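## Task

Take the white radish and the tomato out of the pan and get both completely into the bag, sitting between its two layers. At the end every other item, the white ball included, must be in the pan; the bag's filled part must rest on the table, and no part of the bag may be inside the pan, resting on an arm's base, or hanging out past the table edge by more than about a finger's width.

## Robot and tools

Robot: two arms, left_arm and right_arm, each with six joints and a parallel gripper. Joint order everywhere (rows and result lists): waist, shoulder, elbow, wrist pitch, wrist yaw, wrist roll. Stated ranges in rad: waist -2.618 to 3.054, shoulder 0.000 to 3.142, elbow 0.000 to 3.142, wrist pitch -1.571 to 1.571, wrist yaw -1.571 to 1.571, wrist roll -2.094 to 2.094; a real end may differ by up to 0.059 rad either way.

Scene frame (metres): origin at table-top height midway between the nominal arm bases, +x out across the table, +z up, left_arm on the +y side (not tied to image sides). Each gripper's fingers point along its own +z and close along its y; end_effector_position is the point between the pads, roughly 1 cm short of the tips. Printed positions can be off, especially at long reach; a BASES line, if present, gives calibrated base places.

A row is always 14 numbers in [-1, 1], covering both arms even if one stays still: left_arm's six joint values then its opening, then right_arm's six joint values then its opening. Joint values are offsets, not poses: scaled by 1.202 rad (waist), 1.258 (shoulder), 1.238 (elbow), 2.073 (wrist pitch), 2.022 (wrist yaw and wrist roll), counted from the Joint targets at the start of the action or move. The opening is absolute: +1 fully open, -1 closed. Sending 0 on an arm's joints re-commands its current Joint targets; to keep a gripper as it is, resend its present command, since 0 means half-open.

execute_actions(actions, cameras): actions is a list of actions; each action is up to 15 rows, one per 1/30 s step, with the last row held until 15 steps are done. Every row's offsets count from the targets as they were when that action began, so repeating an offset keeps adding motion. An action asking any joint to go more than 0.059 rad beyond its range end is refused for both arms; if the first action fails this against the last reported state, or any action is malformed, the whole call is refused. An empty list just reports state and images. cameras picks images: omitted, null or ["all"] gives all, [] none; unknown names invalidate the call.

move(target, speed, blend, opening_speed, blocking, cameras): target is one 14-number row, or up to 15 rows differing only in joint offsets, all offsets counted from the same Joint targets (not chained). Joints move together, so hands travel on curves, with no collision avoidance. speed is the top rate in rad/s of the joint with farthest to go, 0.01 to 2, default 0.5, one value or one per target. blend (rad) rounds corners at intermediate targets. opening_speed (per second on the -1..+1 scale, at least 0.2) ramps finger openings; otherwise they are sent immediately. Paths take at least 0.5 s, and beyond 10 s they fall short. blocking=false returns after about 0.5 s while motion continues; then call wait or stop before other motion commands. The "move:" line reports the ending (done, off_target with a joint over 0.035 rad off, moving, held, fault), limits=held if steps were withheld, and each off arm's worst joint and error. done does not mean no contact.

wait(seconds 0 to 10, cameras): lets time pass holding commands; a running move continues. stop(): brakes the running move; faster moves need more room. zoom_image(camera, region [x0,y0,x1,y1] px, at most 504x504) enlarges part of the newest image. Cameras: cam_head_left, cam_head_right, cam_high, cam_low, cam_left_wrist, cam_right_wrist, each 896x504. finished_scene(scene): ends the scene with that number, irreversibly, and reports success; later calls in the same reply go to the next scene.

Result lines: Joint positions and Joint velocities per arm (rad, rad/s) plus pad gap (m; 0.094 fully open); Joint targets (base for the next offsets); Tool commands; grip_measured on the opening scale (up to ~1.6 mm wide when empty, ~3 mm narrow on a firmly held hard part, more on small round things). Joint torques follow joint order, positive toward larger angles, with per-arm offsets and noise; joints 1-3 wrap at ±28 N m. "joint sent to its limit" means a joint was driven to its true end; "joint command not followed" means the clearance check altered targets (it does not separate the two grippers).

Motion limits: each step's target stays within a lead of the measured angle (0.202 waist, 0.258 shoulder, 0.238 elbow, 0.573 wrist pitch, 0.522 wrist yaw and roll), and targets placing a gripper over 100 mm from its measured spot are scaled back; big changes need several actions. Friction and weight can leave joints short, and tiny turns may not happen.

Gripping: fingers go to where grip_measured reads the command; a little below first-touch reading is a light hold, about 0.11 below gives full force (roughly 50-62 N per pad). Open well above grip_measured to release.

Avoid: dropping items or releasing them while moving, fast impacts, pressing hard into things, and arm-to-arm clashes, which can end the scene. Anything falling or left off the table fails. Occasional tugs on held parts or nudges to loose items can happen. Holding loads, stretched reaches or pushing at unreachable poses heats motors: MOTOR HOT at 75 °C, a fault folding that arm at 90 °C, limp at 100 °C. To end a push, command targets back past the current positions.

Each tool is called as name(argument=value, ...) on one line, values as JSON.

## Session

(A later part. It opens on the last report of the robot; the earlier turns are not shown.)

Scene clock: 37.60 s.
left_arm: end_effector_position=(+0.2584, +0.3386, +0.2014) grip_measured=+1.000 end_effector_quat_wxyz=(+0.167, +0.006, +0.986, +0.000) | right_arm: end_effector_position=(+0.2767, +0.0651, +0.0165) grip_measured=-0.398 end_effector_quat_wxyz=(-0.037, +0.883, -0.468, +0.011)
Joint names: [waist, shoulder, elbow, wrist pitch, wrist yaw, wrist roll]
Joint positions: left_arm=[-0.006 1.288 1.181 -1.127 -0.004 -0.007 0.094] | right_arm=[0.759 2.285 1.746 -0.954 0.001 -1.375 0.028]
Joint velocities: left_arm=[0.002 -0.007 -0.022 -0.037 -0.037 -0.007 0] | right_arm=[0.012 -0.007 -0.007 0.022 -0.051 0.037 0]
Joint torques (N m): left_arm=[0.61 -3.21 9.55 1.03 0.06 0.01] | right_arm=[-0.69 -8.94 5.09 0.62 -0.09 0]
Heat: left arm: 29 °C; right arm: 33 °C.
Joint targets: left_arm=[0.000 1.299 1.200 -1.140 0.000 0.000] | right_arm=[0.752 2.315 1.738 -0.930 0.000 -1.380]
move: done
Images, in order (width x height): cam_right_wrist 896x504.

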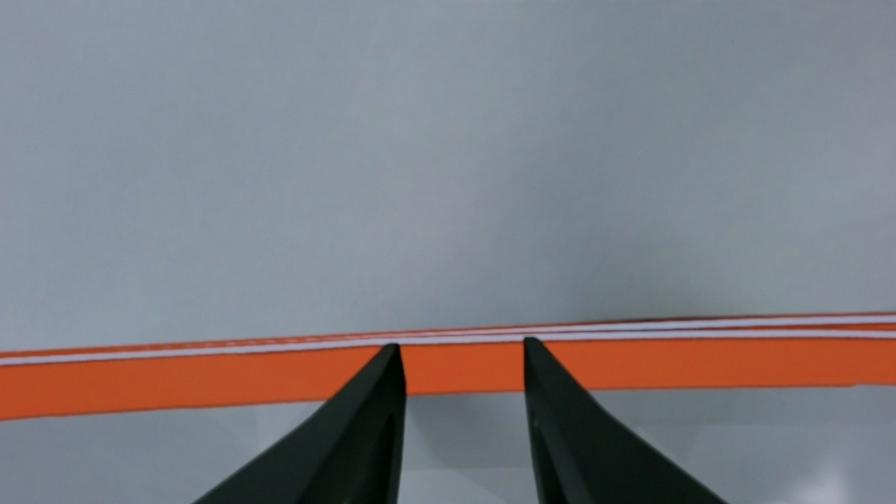

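move(target=[0,0,0,0,0,0,1,0,0,0,0,0,0,-0.8], opening_speed=0.4, cameras=["cam_right_wrist"])

zoom_image(camera="cam_right_wrist", region=[296, 280, 896, 504])

Scene clock: 39.03 s.
left_arm: end_effector_position=(+0.2584, +0.3386, +0.2014) grip_measured=+1.000 end_effector_quat_wxyz=(+0.167, +0.006, +0.986, +0.000) | right_arm: end_effector_position=(+0.2768, +0.0652, +0.0159) grip_measured=-0.798 end_effector_quat_wxyz=(-0.037, +0.883, -0.468, +0.011)
Joint names: [waist, shoulder, elbow, wrist pitch, wrist yaw, wrist roll]
Joint positions: left_arm=[-0.006 1.288 1.181 -1.127 -0.004 -0.007 0.094] | right_arm=[0.759 2.287 1.746 -0.953 0.001 -1.375 0.009]
Joint velocities: left_arm=[-0.017 -0.007 -0.012 -0.022 0.037 -0.007 0] | right_arm=[-0.012 -0.017 0.002 -0.037 0.081 0.051 -0.001]
Joint torques (N m): left_arm=[0.66 -3.19 9.54 1.03 0.04 0.02] | right_arm=[-0.68 -9.07 5.09 0.61 -0.09 0]
Heat: left arm: 29 °C; right arm: 33 °C.
Joint targets: left_arm=[0.000 1.299 1.200 -1.140 0.000 0.000] | right_arm=[0.752 2.315 1.738 -0.930 0.000 -1.380]
move: done
Images, in order (width x height): cam_right_wrist 896x504.

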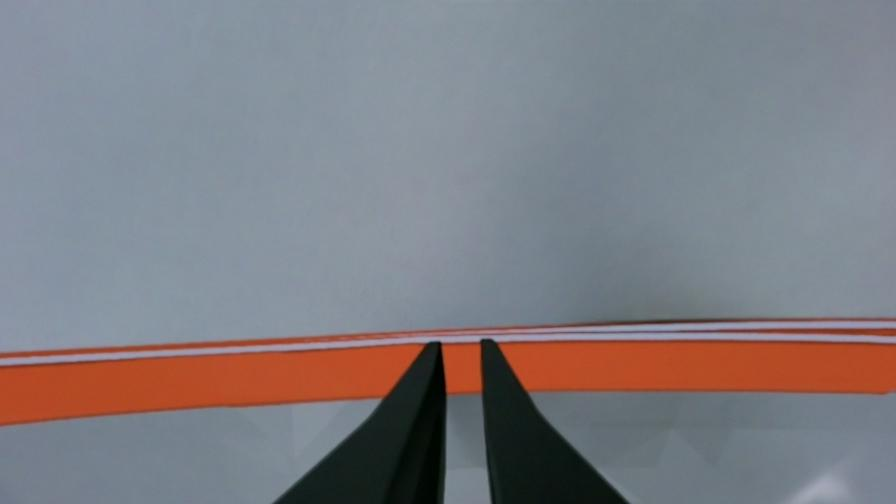

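Region (296, 280, 896, 504) is 600x224 pixels. A region can be at most 504 by 504 pixels.

move(target=[[0,0,0,0,0,0,1,0,-0.04,0,0,0,0,0.5],[0,0,0,0,0,0,1,0,0.02,0,0,0,0,0.5]], speed=0.15, cameras=["cam_right_wrist"])

Scene clock: 40.90 s.
left_arm: end_effector_position=(+0.2584, +0.3386, +0.2014) grip_measured=+1.000 end_effector_quat_wxyz=(+0.167, +0.006, +0.986, +0.000) | right_arm: end_effector_position=(+0.2857, +0.0726, +0.0186) grip_measured=+0.498 end_effector_quat_wxyz=(-0.059, +0.882, -0.468, +0.018)
Joint names: [waist, shoulder, elbow, wrist pitch, wrist yaw, wrist roll]
Joint positions: left_arm=[-0.006 1.288 1.181 -1.127 -0.004 -0.007 0.094] | right_arm=[0.757 2.286 1.751 -0.913 0.001 -1.376 0.07]
Joint velocities: left_arm=[0.012 -0.007 0.007 0.066 -0.022 0.037 0] | right_arm=[0.002 0.007 -0.007 0.037 0.037 0.022 0]
Joint torques (N m): left_arm=[0.64 -3.22 9.51 1.03 0.03 0.03] | right_arm=[-0.47 -6.9 4.72 0.29 -0.09 0.01]
Heat: left arm: 29 °C; right arm: 34 °C.
Joint targets: left_arm=[0.000 1.299 1.200 -1.140 0.000 0.000] | right_arm=[0.752 2.340 1.738 -0.930 0.000 -1.380]
move: off_target (right_arm); right_arm: the shoulder is farthest, 0.054 rad from its target
Images, in order (width x height): cam_right_wrist 896x504.

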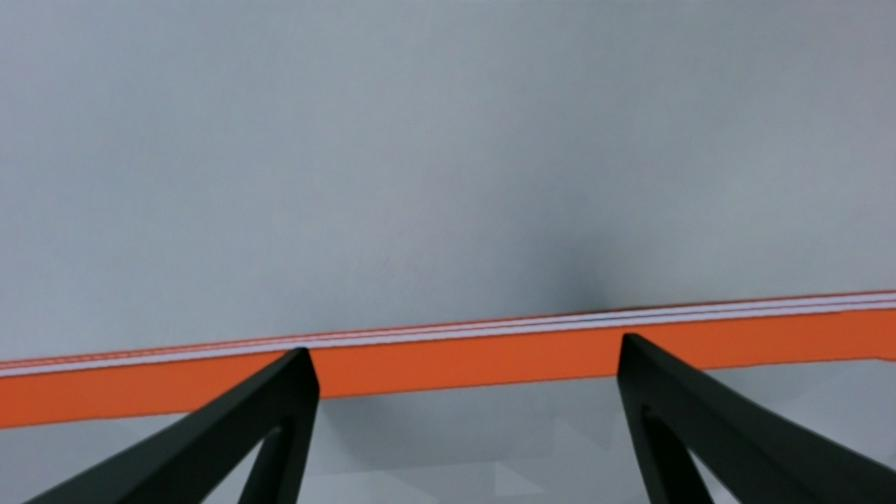

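move(target=[0,0,0,0,0,0,1,0,0,0,0,0,0,-0.5], opening_speed=0.5, cameras=["cam_right_wrist"])

Scene clock: 43.30 s.
left_arm: end_effector_position=(+0.2584, +0.3386, +0.2014) grip_measured=+1.000 end_effector_quat_wxyz=(+0.167, +0.006, +0.986, +0.000) | right_arm: end_effector_position=(+0.2730, +0.0615, +0.0151) grip_measured=-0.498 end_effector_quat_wxyz=(-0.026, +0.883, -0.469, +0.005)
Joint names: [waist, shoulder, elbow, wrist pitch, wrist yaw, wrist roll]
Joint positions: left_arm=[-0.006 1.288 1.181 -1.127 -0.004 -0.007 0.094] | right_arm=[0.757 2.291 1.751 -0.979 -0.006 -1.376 0.024]
Joint velocities: left_arm=[-0.007 -0.007 -0.007 0.022 -0.037 0.037 0] | right_arm=[0.002 0.002 0.012 0.051 0.066 0.007 0]
Joint torques (N m): left_arm=[0.59 -3.19 9.52 1.05 0.05 0.03] | right_arm=[-0.49 -7.16 4.59 0.83 -0.03 0.01]
Heat: left arm: 29 °C; right arm: 34 °C.
Joint targets: left_arm=[0.000 1.299 1.200 -1.140 0.000 0.000] | right_arm=[0.752 2.340 1.738 -0.930 0.000 -1.380]
move: off_target (right_arm); right_arm: the shoulder is farthest, 0.049 rad from its target
Images, in order (width x height): cam_right_wrist 896x504.

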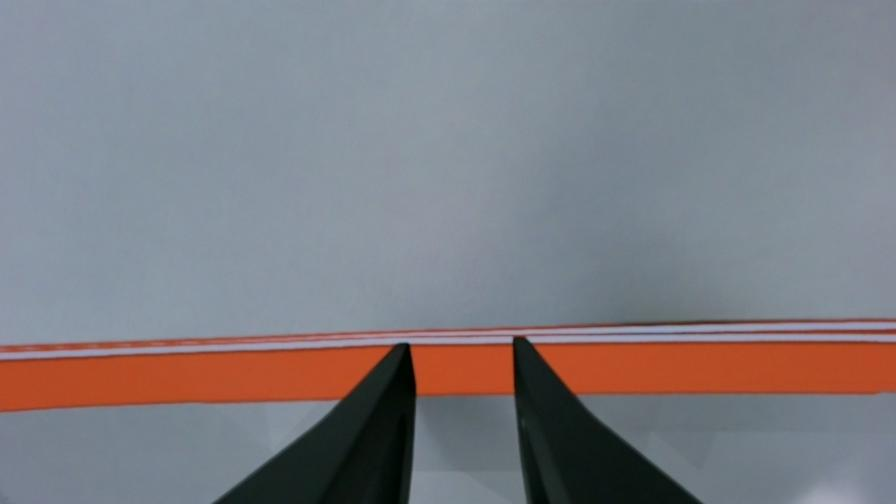

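move(target=[[0,0,0,0,0,0,1,0,-0.07,0.0662,-0.0627,0,0,0.6],[0,0,0,0,0,0,1,-0.0308,-0.07,0.0662,-0.0627,0,0.7512,0.6]], speed=0.8, blend=0.03, cameras=["cam_right_wrist"])

Scene clock: 47.50 s.
left_arm: end_effector_position=(+0.2584, +0.3386, +0.2014) grip_measured=+1.000 end_effector_quat_wxyz=(+0.167, +0.006, +0.986, +0.000) | right_arm: end_effector_position=(+0.2810, +0.0463, +0.0254) grip_measured=+0.599 end_effector_quat_wxyz=(+0.008, -0.305, +0.952, +0.006)
Joint names: [waist, shoulder, elbow, wrist pitch, wrist yaw, wrist roll]
Joint positions: left_arm=[-0.006 1.288 1.181 -1.127 -0.004 -0.007 0.094] | right_arm=[0.721 2.291 1.795 -1.055 -0.004 0.133 0.075]
Joint velocities: left_arm=[-0.007 -0.027 -0.032 -0.037 0.051 -0.051 0] | right_arm=[-0.007 -0.012 -0.017 0.007 -0.125 -0.11 -0.001]
Joint torques (N m): left_arm=[0.62 -3.19 9.54 1.03 0.04 0.02] | right_arm=[-0.53 -14.97 8.27 0.27 0.02 0.08]
Heat: left arm: 30 °C; right arm: 36 °C.
Joint targets: left_arm=[0.000 1.299 1.200 -1.140 0.000 0.000] | right_arm=[0.715 2.252 1.820 -1.060 0.000 0.139]
move: off_target (right_arm); right_arm: the shoulder is farthest, 0.039 rad from its target
Images, in order (width x height): cam_right_wrist 896x504.

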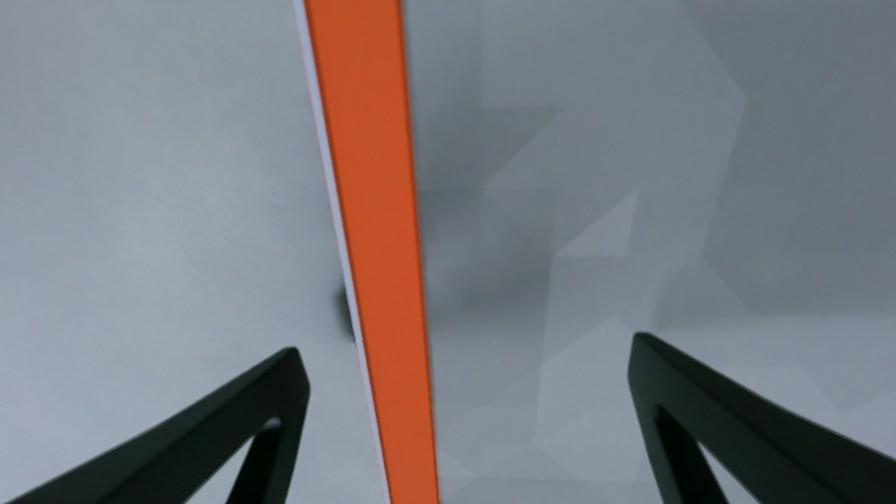

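move(target=[[0,0,0,0,0,0,1,-0.0391,0.0258,-0.0233,0.0016,0,-0.0232,0.6],[0,0,0,0,0,0,1,-0.0391,0.0739,-0.0477,0.0239,0,-0.0232,0.6]], speed=0.1, cameras=["cam_right_wrist"])

Scene clock: 49.93 s.
left_arm: end_effector_position=(+0.2584, +0.3386, +0.2014) grip_measured=+1.000 end_effector_quat_wxyz=(+0.167, +0.006, +0.986, +0.000) | right_arm: end_effector_position=(+0.2932, +0.0274, +0.0152) grip_measured=+0.599 end_effector_quat_wxyz=(+0.001, -0.298, +0.954, +0.002)
Joint names: [waist, shoulder, elbow, wrist pitch, wrist yaw, wrist roll]
Joint positions: left_arm=[-0.006 1.288 1.181 -1.127 -0.004 -0.007 0.094] | right_arm=[0.671 2.305 1.777 -1.04 -0.003 0.098 0.075]
Joint velocities: left_arm=[-0.027 0.007 -0.007 -0.037 -0.051 0.007 0] | right_arm=[0.002 -0.002 -0.007 -0.051 -0.051 -0.037 0]
Joint torques (N m): left_arm=[0.65 -3.18 9.51 1.03 0.05 0.03] | right_arm=[-0.23 -8.1 4.26 0.58 0.01 -0.01]
Heat: left arm: 30 °C; right arm: 37 °C.
Joint targets: left_arm=[0.000 1.299 1.200 -1.140 0.000 0.000] | right_arm=[0.668 2.345 1.761 -1.011 0.000 0.092]
move: off_target (right_arm); right_arm: the shoulder is farthest, 0.040 rad from its target
Images, in order (width x height): cam_right_wrist 896x504.

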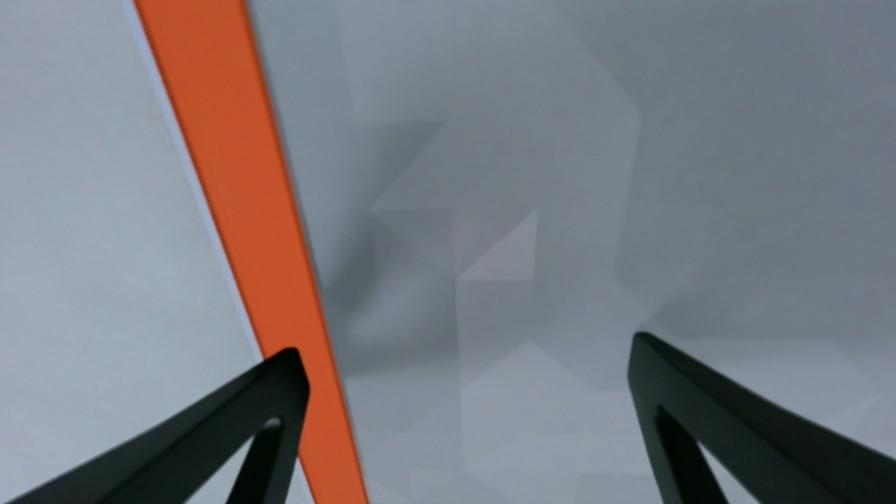

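move(target=[0,0,0,0,0,0,1,0,0,0,0,0,0,0.0], opening_speed=0.5, cameras=["cam_right_wrist"])

Scene clock: 51.67 s.
left_arm: end_effector_position=(+0.2584, +0.3386, +0.2014) grip_measured=+1.000 end_effector_quat_wxyz=(+0.167, +0.006, +0.986, +0.000) | right_arm: end_effector_position=(+0.2960, +0.0279, +0.0152) grip_measured=+0.002 end_effector_quat_wxyz=(+0.007, -0.298, +0.954, +0.001)
Joint names: [waist, shoulder, elbow, wrist pitch, wrist yaw, wrist roll]
Joint positions: left_arm=[-0.006 1.288 1.181 -1.127 -0.004 -0.007 0.094] | right_arm=[0.67 2.305 1.777 -1.03 0.004 0.097 0.047]
Joint velocities: left_arm=[0.007 -0.007 -0.012 -0.081 -0.11 -0.051 0] | right_arm=[0.012 0.027 0.002 -0.066 -0.051 -0.037 0]
Joint torques (N m): left_arm=[0.65 -3.21 9.51 1.03 0.04 0.01] | right_arm=[-0.23 -8.09 4.29 0.5 -0.06 0]
Heat: left arm: 30 °C; right arm: 37 °C.
Joint targets: left_arm=[0.000 1.299 1.200 -1.140 0.000 0.000] | right_arm=[0.668 2.345 1.761 -1.010 0.000 0.092]
move: off_target (right_arm); right_arm: the shoulder is farthest, 0.040 rad from its target
Images, in order (width x height): cam_right_wrist 896x504.

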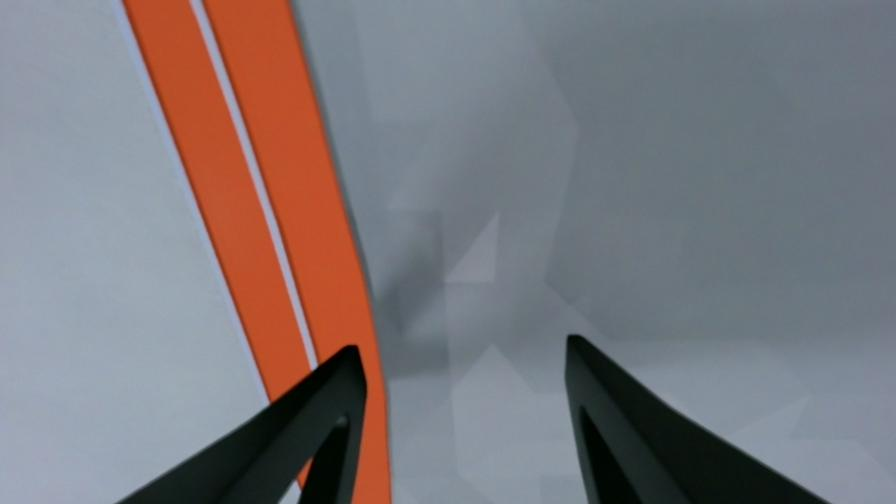

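move(target=[0,0,0,0,0,0,1,0,0,0,0,0,0,-0.6], opening_speed=0.5, cameras=["cam_right_wrist"])

Scene clock: 60.90 s.
left_arm: end_effector_position=(+0.2584, +0.3386, +0.2014) grip_measured=+1.000 end_effector_quat_wxyz=(+0.167, +0.006, +0.986, +0.000) | right_arm: end_effector_position=(+0.2969, +0.0286, +0.0152) grip_measured=-0.598 end_effector_quat_wxyz=(+0.009, -0.298, +0.954, +0.001)
Joint names: [waist, shoulder, elbow, wrist pitch, wrist yaw, wrist roll]
Joint positions: left_arm=[-0.006 1.288 1.181 -1.127 -0.004 -0.007 0.094] | right_arm=[0.67 2.305 1.777 -1.025 0.004 0.097 0.019]
Joint velocities: left_arm=[-0.022 -0.017 -0.007 0.037 0.037 -0.007 0] | right_arm=[-0.007 0.002 -0.017 -0.066 0.022 -0.007 0.002]
Joint torques (N m): left_arm=[0.62 -3.18 9.52 1.02 0.05 0.03] | right_arm=[-0.24 -8.13 4.31 0.47 -0.06 0]
Heat: left arm: 31 °C; right arm: 36 °C.
Joint targets: left_arm=[0.000 1.299 1.200 -1.140 0.000 0.000] | right_arm=[0.668 2.345 1.761 -1.010 0.000 0.092]
move: off_target (right_arm); right_arm: the shoulder is farthest, 0.040 rad from its target
Images, in order (width x height): cam_right_wrist 896x504.

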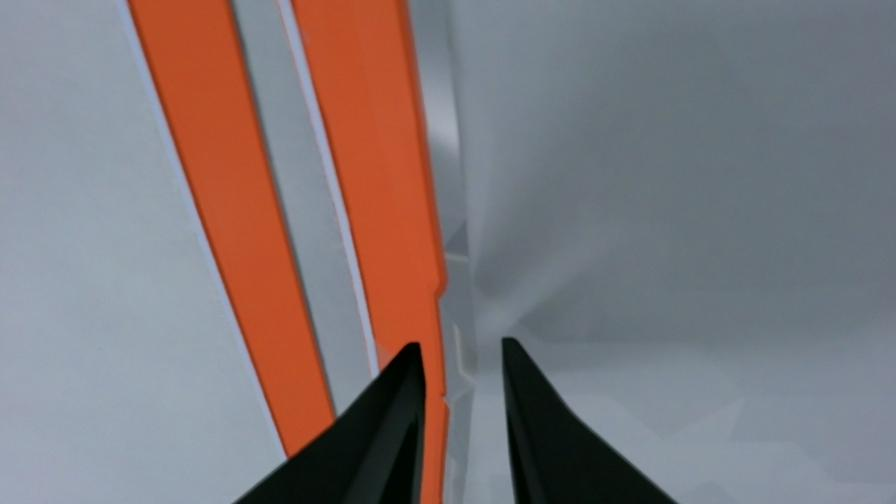

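move(target=[0,0,0,0,0,0,1,0,0,0,0,0,0,-1], opening_speed=0.5, cameras=["cam_right_wrist","cam_head_left"])

zoom_image(camera="cam_head_left", region=[320, 190, 520, 360])

Scene clock: 62.20 s.
left_arm: end_effector_position=(+0.2584, +0.3386, +0.2014) grip_measured=+1.000 end_effector_quat_wxyz=(+0.167, +0.006, +0.986, +0.000) | right_arm: end_effector_position=(+0.2971, +0.0290, +0.0152) grip_measured=-0.989 end_effector_quat_wxyz=(+0.010, -0.298, +0.954, +0.002)
Joint names: [waist, shoulder, elbow, wrist pitch, wrist yaw, wrist roll]
Joint positions: left_arm=[-0.006 1.288 1.181 -1.127 -0.004 -0.007 0.094] | right_arm=[0.67 2.305 1.777 -1.024 0.003 0.097 0.001]
Joint velocities: left_arm=[0.007 -0.032 -0.017 0.007 -0.022 -0.007 0] | right_arm=[-0.022 0.007 -0.022 -0.066 0.022 0.037 -0.001]
Joint torques (N m): left_arm=[0.62 -3.18 9.5 1.03 0.04 0.02] | right_arm=[-0.25 -8.13 4.3 0.46 -0.03 0]
Heat: left arm: 31 °C; right arm: 36 °C.
Joint targets: left_arm=[0.000 1.299 1.200 -1.140 0.000 0.000] | right_arm=[0.668 2.345 1.761 -1.010 0.000 0.092]
move: off_target (right_arm); right_arm: the shoulder is farthest, 0.040 rad from its target
Images, in order (width x height): cam_head_left 896x504, cam_right_wrist 896x504.

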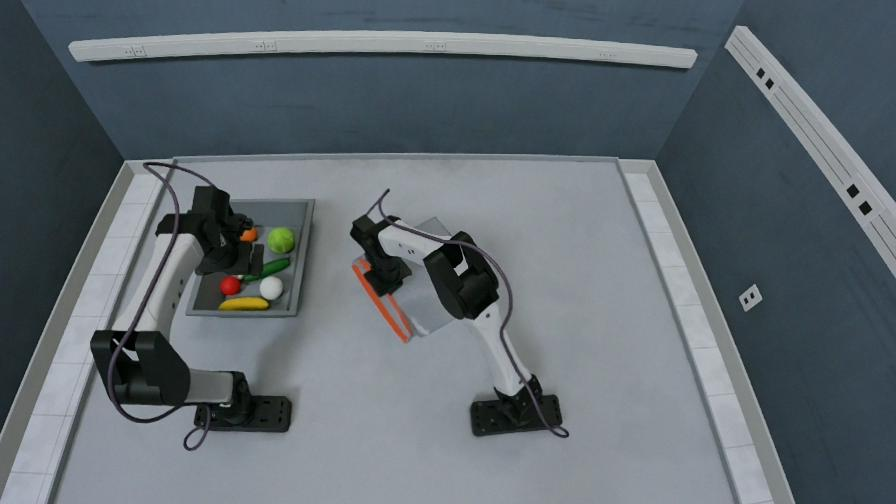

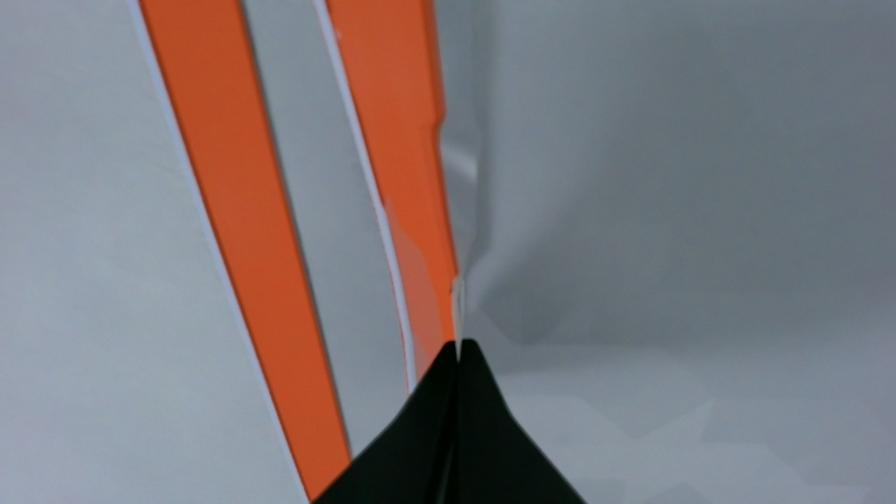

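Scaled by 2.520 from the camera's 896x504 image, which has a finer 1280x720 frame.

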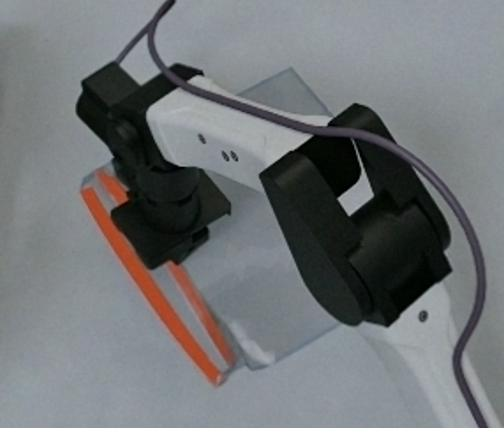

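move(target=[[0,0,0,0,0,0,1,0,-0.0717,0.0884,-0.0751,0,0,-1]], speed=0.2, cameras=["cam_right_wrist","cam_head_left"])

Scene clock: 64.07 s.
left_arm: end_effector_position=(+0.2584, +0.3386, +0.2014) grip_measured=+1.000 end_effector_quat_wxyz=(+0.167, +0.006, +0.986, +0.000) | right_arm: end_effector_position=(+0.2876, +0.0210, +0.0319) grip_measured=-0.989 end_effector_quat_wxyz=(-0.022, -0.298, +0.954, -0.011)
Joint names: [waist, shoulder, elbow, wrist pitch, wrist yaw, wrist roll]
Joint positions: left_arm=[-0.006 1.288 1.181 -1.127 -0.004 -0.007 0.094] | right_arm=[0.67 2.305 1.845 -1.159 0.003 0.097 0.001]
Joint velocities: left_arm=[-0.007 -0.012 -0.002 -0.022 -0.007 -0.007 0] | right_arm=[-0.002 -0.012 -0.012 -0.022 0.022 0.037 0.001]
Joint torques (N m): left_arm=[0.65 -3.19 9.55 1.03 0.04 0.02] | right_arm=[-0.27 -16.02 8.25 0.13 -0.05 0]
Heat: left arm: 31 °C; right arm: 37 °C.
Joint targets: left_arm=[0.000 1.299 1.200 -1.140 0.000 0.000] | right_arm=[0.668 2.255 1.870 -1.166 0.000 0.092]
move: off_target (right_arm); right_arm: the shoulder is farthest, 0.050 rad from its target
Images, in order (width x height): cam_head_left 896x504, cam_right_wrist 896x504.

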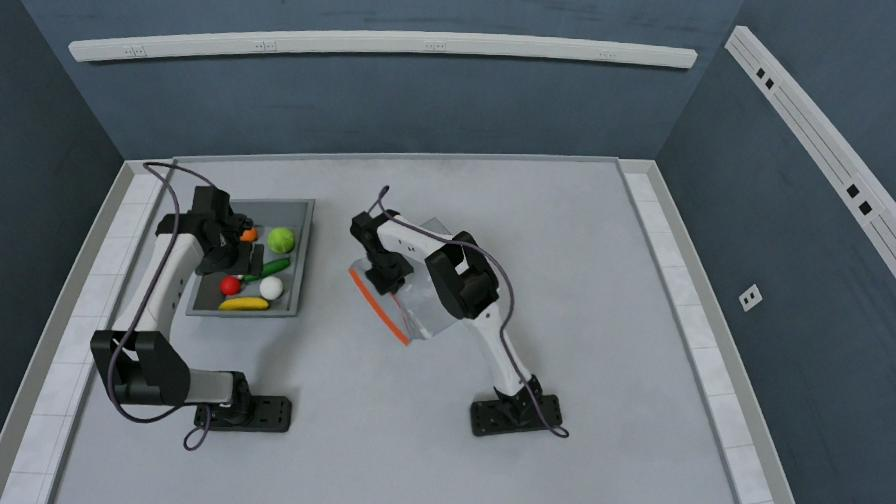

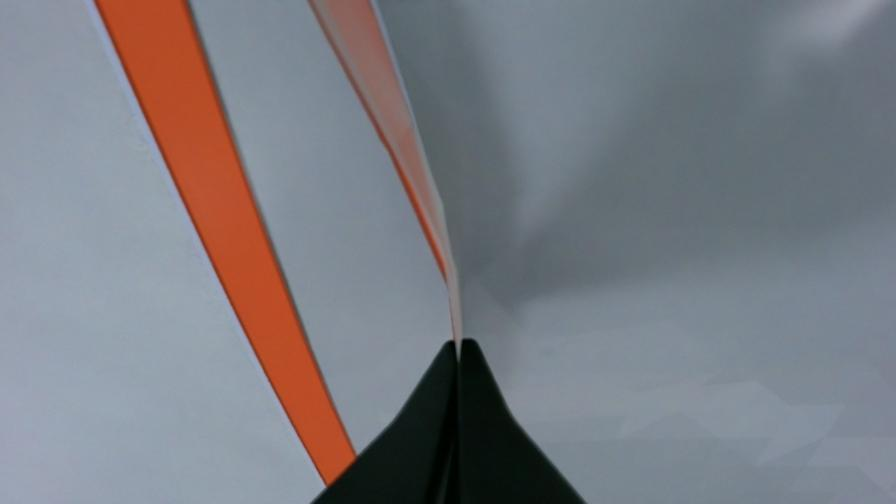

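move(target=[[0,0,0,0,0,0,1,0,-0.1153,0.0929,-0.0743,0,0,-1]], speed=0.2, cameras=["cam_right_wrist","cam_head_left","cam_high","cam_low"])

zoom_image(camera="cam_head_left", region=[320, 190, 520, 360])

Scene clock: 65.97 s.
left_arm: end_effector_position=(+0.2584, +0.3386, +0.2014) grip_measured=+1.000 end_effector_quat_wxyz=(+0.167, +0.006, +0.986, +0.000) | right_arm: end_effector_position=(+0.2890, +0.0221, +0.1216) grip_measured=-0.989 end_effector_quat_wxyz=(+0.028, -0.298, +0.954, +0.010)
Joint names: [waist, shoulder, elbow, wrist pitch, wrist yaw, wrist roll]
Joint positions: left_arm=[-0.006 1.288 1.181 -1.127 -0.004 -0.007 0.094] | right_arm=[0.67 2.159 1.961 -1.315 0.003 0.097 0.001]
Joint velocities: left_arm=[-0.002 -0.002 0.012 -0.007 -0.007 -0.022 0] | right_arm=[0.007 0.002 0.017 0.022 -0.022 -0.066 0.001]
Joint torques (N m): left_arm=[0.64 -3.21 9.52 1.03 0.04 0.02] | right_arm=[-0.23 -15.25 8.4 0.34 -0.05 0]
Heat: left arm: 31 °C; right arm: 38 °C.
Joint targets: left_arm=[0.000 1.299 1.200 -1.140 0.000 0.000] | right_arm=[0.668 2.110 1.985 -1.320 0.000 0.092]
move: off_target (right_arm); right_arm: the shoulder is farthest, 0.049 rad from its target
Images, in order (width x height): cam_head_left 896x504, cam_high 896x504, cam_low 896x504, cam_right_wrist 896x504.

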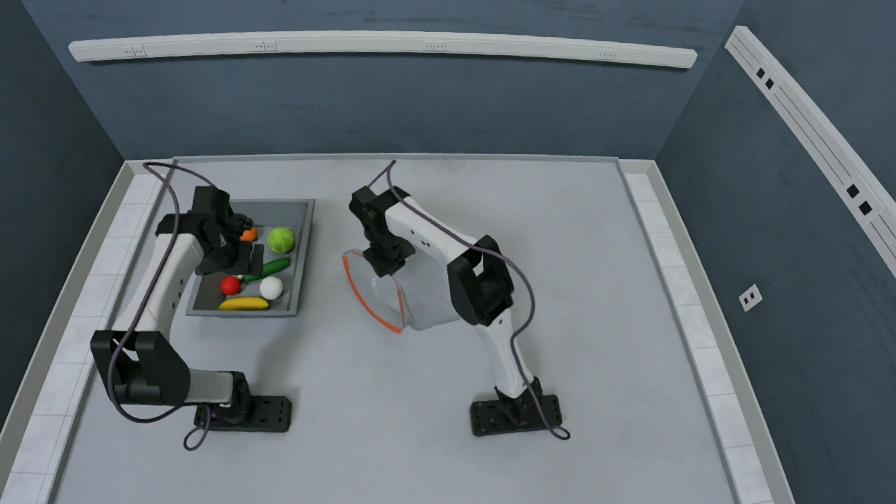

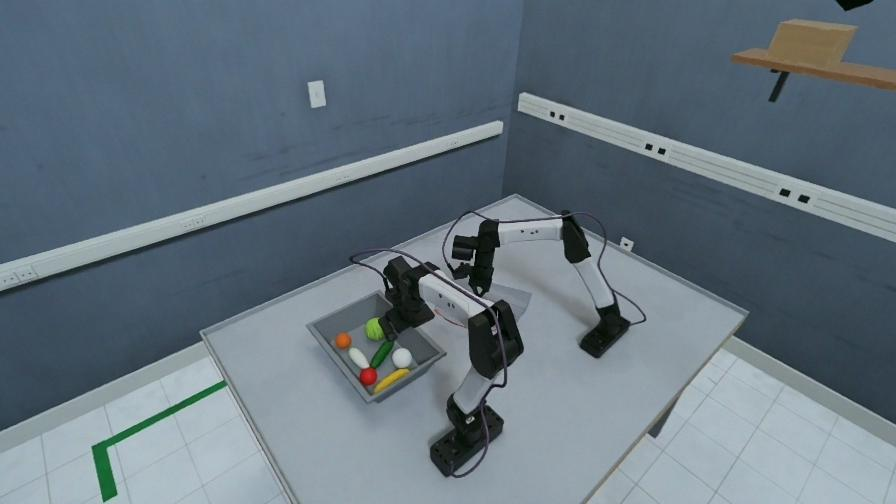

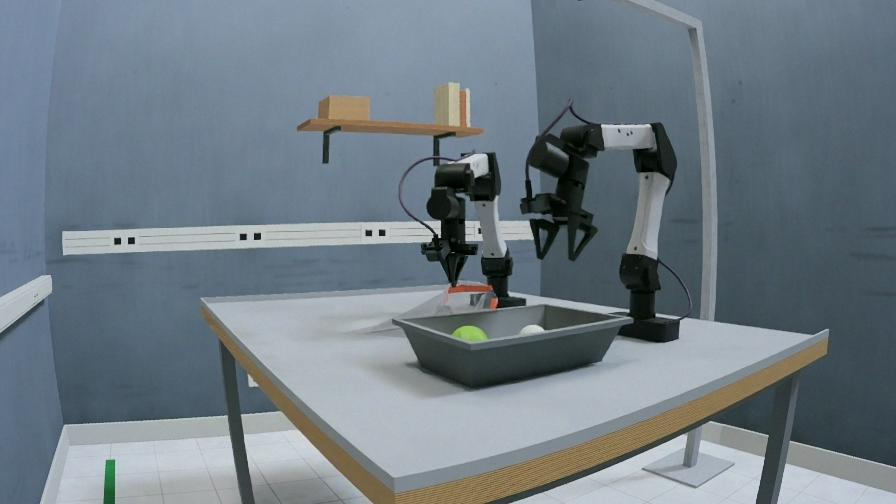

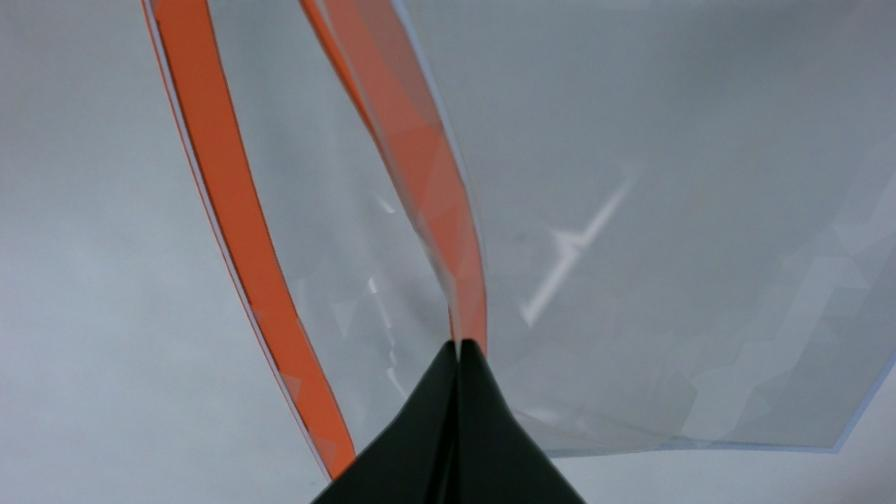

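Scaled by 2.520 from the camera's 896x504 image, which has a finer 1280x720 frame.

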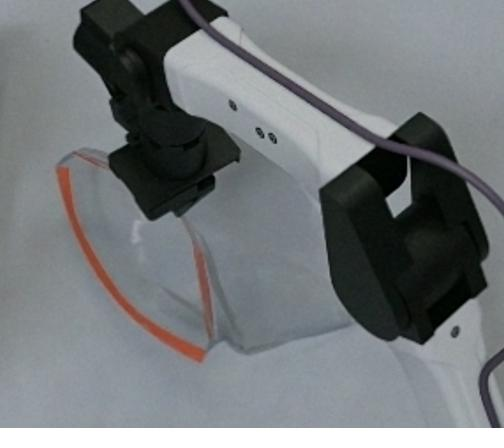

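execute_actions(actions=[], cameras=["cam_high", "cam_left_wrist"])

Scene clock: 67.40 s.
left_arm: end_effector_position=(+0.2584, +0.3386, +0.2014) grip_measured=+1.000 end_effector_quat_wxyz=(+0.167, +0.006, +0.986, +0.000) | right_arm: end_effector_position=(+0.2888, +0.0220, +0.1216) grip_measured=-0.989 end_effector_quat_wxyz=(+0.027, -0.298, +0.954, +0.010)
Joint names: [waist, shoulder, elbow, wrist pitch, wrist yaw, wrist roll]
Joint positions: left_arm=[-0.006 1.288 1.181 -1.127 -0.004 -0.007 0.094] | right_arm=[0.67 2.159 1.961 -1.315 0.003 0.097 0.001]
Joint velocities: left_arm=[-0.022 -0.022 0.002 -0.022 0.037 -0.007 0] | right_arm=[-0.002 -0.012 0.007 0.007 0.051 -0.037 0]
Joint torques (N m): left_arm=[0.62 -3.21 9.52 1.03 0.05 0.03] | right_arm=[-0.23 -15.19 8.4 0.34 -0.05 0]
Heat: left arm: 31 °C; right arm: 38 °C.
Joint targets: left_arm=[0.000 1.299 1.200 -1.140 0.000 0.000] | right_arm=[0.668 2.110 1.985 -1.320 0.000 0.092]
Tool commands: left_gripper/opening=+1.0 right_gripper/opening=-1.0
Images, in order (width x height): cam_high 896x504, cam_left_wrist 896x504.

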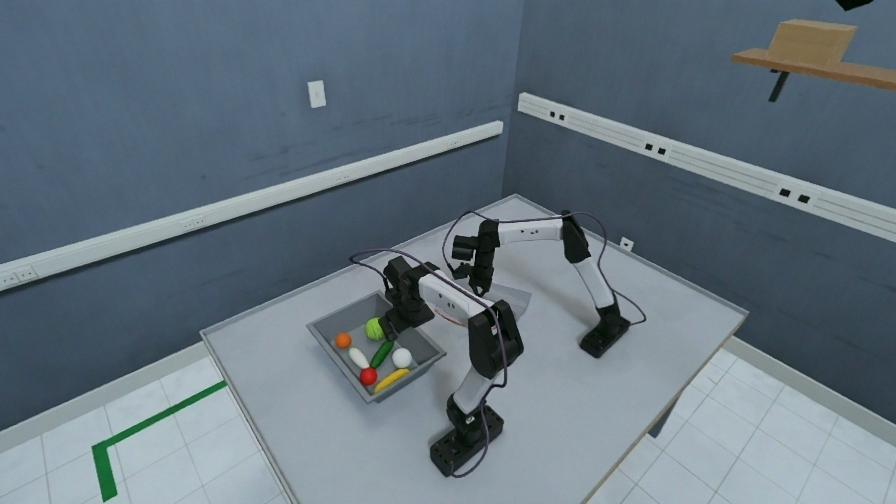

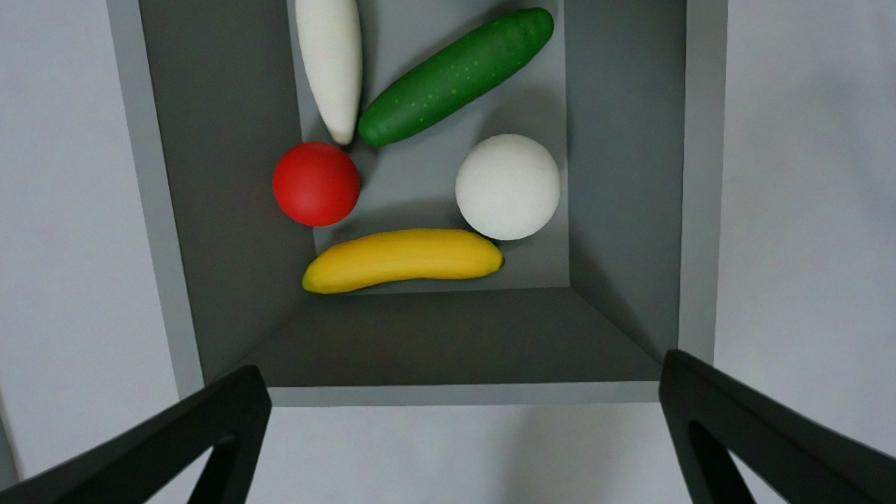

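move(target=[0.1498, 0.4062, 0.1769, -0.0192, 0, 0.089, 0.7, 0, 0, 0, 0, 0, 0, -1], speed=0.7, opening_speed=1.0, cameras=["cam_high", "cam_left_wrist", "cam_head_left"])

Scene clock: 71.23 s.
left_arm: end_effector_position=(+0.3058, +0.3975, +0.1168) grip_measured=+0.702 end_effector_quat_wxyz=(+0.000, +0.004, +1.000, +0.002) | right_arm: end_effector_position=(+0.2887, +0.0220, +0.1216) grip_measured=-0.989 end_effector_quat_wxyz=(+0.027, -0.298, +0.954, +0.010)
Joint names: [waist, shoulder, elbow, wrist pitch, wrist yaw, wrist roll]
Joint positions: left_arm=[0.178 1.802 1.399 -1.168 -0.004 0.17 0.08] | right_arm=[0.67 2.159 1.961 -1.316 0.003 0.097 0.001]
Joint velocities: left_arm=[0.007 0.017 0.007 0.007 -0.037 -0.037 0] | right_arm=[0.002 -0.002 -0.017 -0.007 0.022 -0.022 -0.001]
Joint torques (N m): left_arm=[0.35 -7.45 8.9 0.27 0.05 0.03] | right_arm=[-0.23 -15.2 8.42 0.34 -0.05 0]
Heat: left arm: 31 °C; right arm: 39 °C.
Joint targets: left_arm=[0.180 1.810 1.419 -1.180 0.000 0.180] | right_arm=[0.668 2.110 1.985 -1.320 0.000 0.092]
move: off_target (right_arm); right_arm: the shoulder is farthest, 0.049 rad from its target
Images, in order (width x height): cam_head_left 896x504, cam_high 896x504, cam_left_wrist 896x504.

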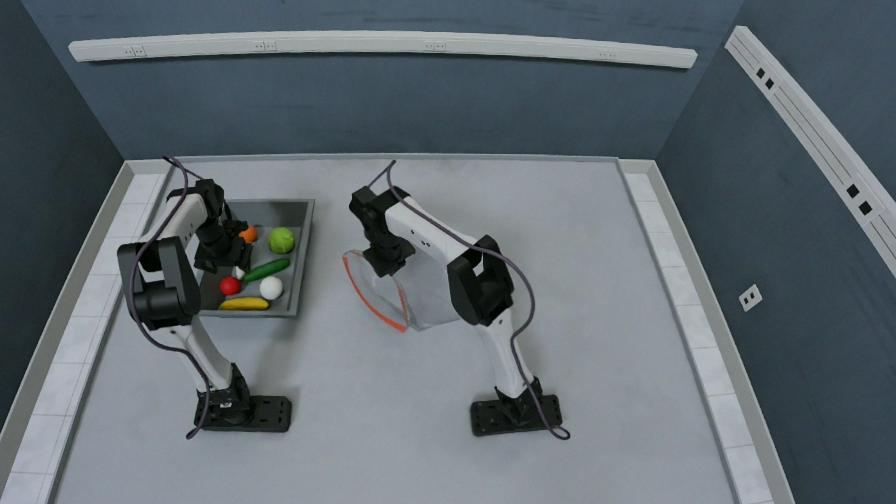

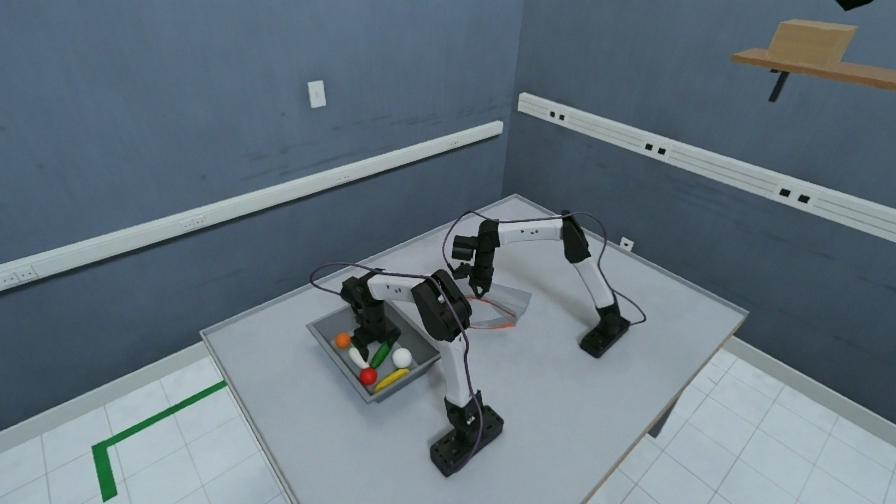

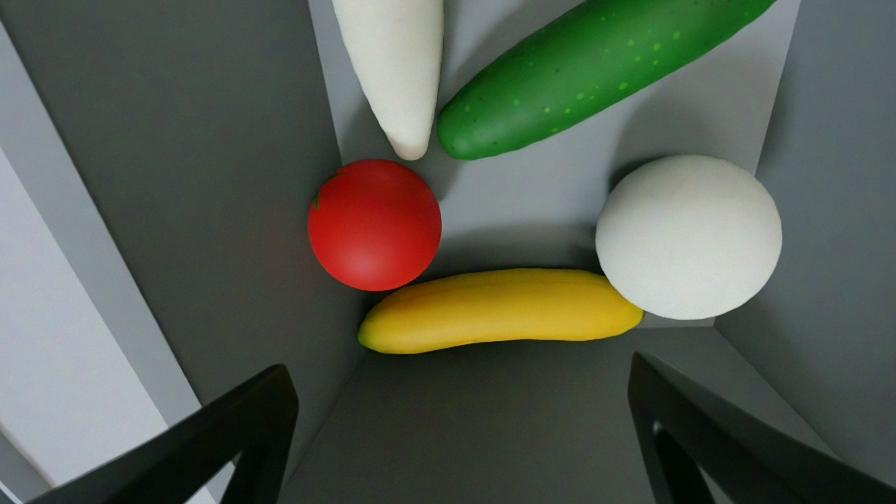

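move(target=[0.0441, 0.0492, -0.0740, 0.0741, 0, 0.0262, 0.7, 0, 0, 0, 0, 0, 0, -1], speed=0.4, cameras=["cam_left_wrist"])

Scene clock: 74.20 s.
left_arm: end_effector_position=(+0.3128, +0.4165, +0.0830) grip_measured=+0.702 end_effector_quat_wxyz=(+0.004, +0.005, +1.000, +0.003) | right_arm: end_effector_position=(+0.2887, +0.0220, +0.1216) grip_measured=-0.989 end_effector_quat_wxyz=(+0.027, -0.298, +0.954, +0.010)
Joint names: [waist, shoulder, elbow, wrist pitch, wrist yaw, wrist roll]
Joint positions: left_arm=[0.229 1.86 1.336 -1.037 -0.004 0.224 0.08] | right_arm=[0.67 2.159 1.961 -1.316 0.003 0.097 0.001]
Joint velocities: left_arm=[0.002 0.017 0.002 -0.007 -0.022 0.037 -0.001] | right_arm=[-0.012 -0.007 0.007 0.051 0.007 -0.022 0.001]
Joint torques (N m): left_arm=[0.5 -7.57 5.93 0.53 0.05 0.02] | right_arm=[-0.24 -15.19 8.4 0.34 -0.05 0]
Heat: left arm: 31 °C; right arm: 40 °C.
Joint targets: left_arm=[0.233 1.873 1.328 -1.026 0.000 0.233] | right_arm=[0.668 2.110 1.985 -1.320 0.000 0.092]
move: off_target (right_arm); right_arm: the shoulder is farthest, 0.049 rad from its target
Images, in order (width x height): cam_left_wrist 896x504.

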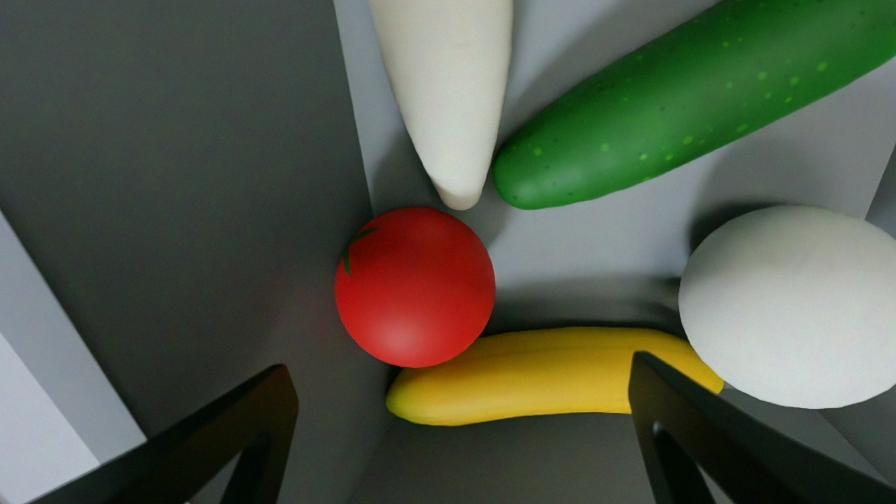

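move(target=[0.002, 0.0185, -0.0626, 0.0487, 0, 0.001, 0.7, 0, 0, 0, 0, 0, 0, -1], speed=0.25, cameras=["cam_left_wrist"])

Scene clock: 76.10 s.
left_arm: end_effector_position=(+0.3112, +0.4162, +0.0586) grip_measured=+0.702 end_effector_quat_wxyz=(+0.007, +0.006, +1.000, +0.004) | right_arm: end_effector_position=(+0.2887, +0.0220, +0.1216) grip_measured=-0.989 end_effector_quat_wxyz=(+0.027, -0.298, +0.954, +0.010)
Joint names: [waist, shoulder, elbow, wrist pitch, wrist yaw, wrist roll]
Joint positions: left_arm=[0.229 1.88 1.26 -0.936 -0.004 0.226 0.08] | right_arm=[0.67 2.159 1.961 -1.316 0.003 0.097 0.001]
Joint velocities: left_arm=[-0.017 -0.007 -0.007 -0.022 0.11 -0.022 -0.001] | right_arm=[0.027 -0.007 -0.007 -0.051 0.022 0.022 -0.001]
Joint torques (N m): left_arm=[0.68 -7.24 5.6 0.55 0.06 0.03] | right_arm=[-0.24 -15.17 8.4 0.35 -0.05 0]
Heat: left arm: 31 °C; right arm: 41 °C.
Joint targets: left_arm=[0.235 1.896 1.250 -0.926 0.000 0.235] | right_arm=[0.668 2.110 1.985 -1.320 0.000 0.092]
move: off_target (right_arm); right_arm: the shoulder is farthest, 0.049 rad from its target
Images, in order (width x height): cam_left_wrist 896x504.

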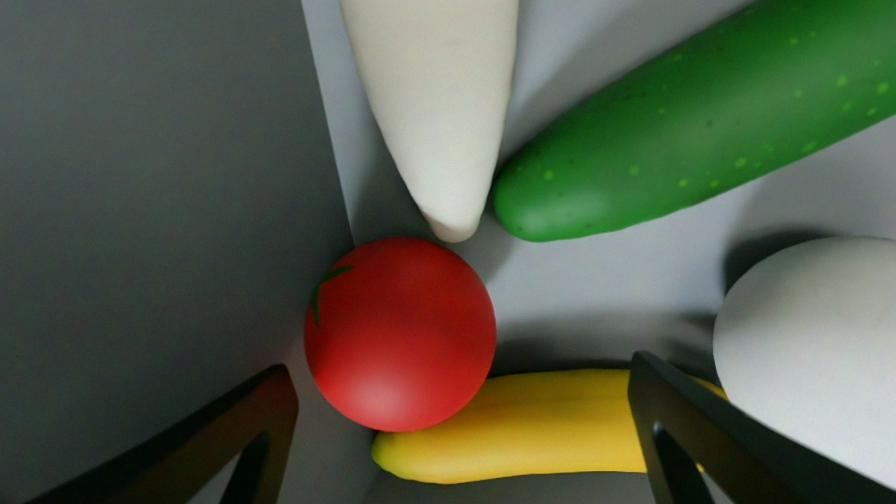

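move(target=[0.002, 0.005, -0.0126, 0.007, 0, 0.001, 0.17, 0, 0, 0, 0, 0, 0, -1], speed=0.25, opening_speed=0.5, cameras=["cam_left_wrist"])

Scene clock: 77.87 s.
left_arm: end_effector_position=(+0.3114, +0.4196, +0.0558) grip_measured=+0.172 end_effector_quat_wxyz=(+0.010, +0.004, +1.000, +0.009) | right_arm: end_effector_position=(+0.2887, +0.0220, +0.1216) grip_measured=-0.989 end_effector_quat_wxyz=(+0.027, -0.298, +0.954, +0.010)
Joint names: [waist, shoulder, elbow, wrist pitch, wrist yaw, wrist roll]
Joint positions: left_arm=[0.235 1.88 1.247 -0.915 -0.013 0.228 0.055] | right_arm=[0.67 2.159 1.961 -1.316 0.003 0.097 0.001]
Joint velocities: left_arm=[-0.002 -0.027 0.017 0.022 0.051 -0.125 0] | right_arm=[-0.007 -0.002 -0.002 0.022 0.022 0.022 0]
Joint torques (N m): left_arm=[0.44 -6.78 5.3 0.49 0.12 0.04] | right_arm=[-0.23 -15.19 8.42 0.34 -0.06 0]
Heat: left arm: 31 °C; right arm: 41 °C.
Joint targets: left_arm=[0.238 1.902 1.235 -0.911 0.000 0.237] | right_arm=[0.668 2.110 1.985 -1.320 0.000 0.092]
move: off_target (right_arm); right_arm: the shoulder is farthest, 0.049 rad from its target
Images, in order (width x height): cam_left_wrist 896x504.

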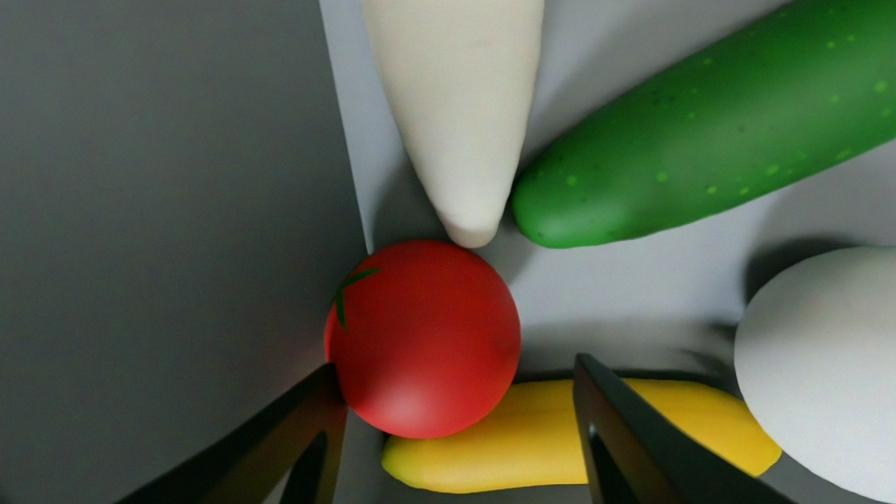

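move(target=[-0.034, 0, 0, 0, 0, 0, 0.17, 0, 0, 0, 0, 0, 0, -1], speed=0.12, cameras=["cam_left_wrist"])

Scene clock: 78.97 s.
left_arm: end_effector_position=(+0.3133, +0.4151, +0.0559) grip_measured=+0.172 end_effector_quat_wxyz=(+0.010, +0.016, +1.000, +0.019) | right_arm: end_effector_position=(+0.2887, +0.0220, +0.1216) grip_measured=-0.989 end_effector_quat_wxyz=(+0.027, -0.298, +0.954, +0.010)
Joint names: [waist, shoulder, elbow, wrist pitch, wrist yaw, wrist roll]
Joint positions: left_arm=[0.211 1.88 1.247 -0.912 -0.032 0.228 0.055] | right_arm=[0.67 2.159 1.961 -1.316 0.003 0.097 0.001]
Joint velocities: left_arm=[-0.012 0.002 -0.012 -0.022 -0.037 -0.007 0] | right_arm=[-0.007 -0.007 0.027 0.037 -0.037 -0.022 -0.002]
Joint torques (N m): left_arm=[-0.83 -6.8 5.24 0.5 0.3 0.04] | right_arm=[-0.23 -15.2 8.4 0.34 -0.05 0]
Heat: left arm: 31 °C; right arm: 41 °C.
Joint targets: left_arm=[0.197 1.902 1.235 -0.911 -0.001 0.237] | right_arm=[0.668 2.110 1.985 -1.320 0.000 0.092]
move: off_target (right_arm); right_arm: the shoulder is farthest, 0.049 rad from its target
Images, in order (width x height): cam_left_wrist 896x504.

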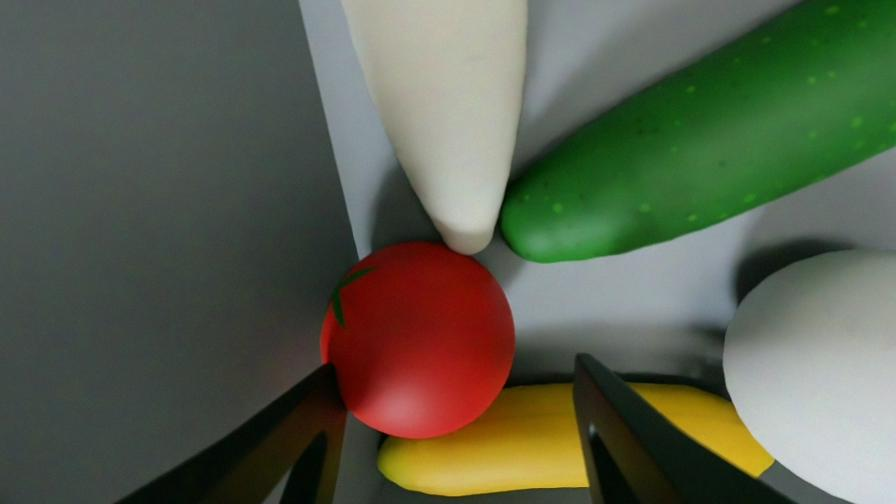

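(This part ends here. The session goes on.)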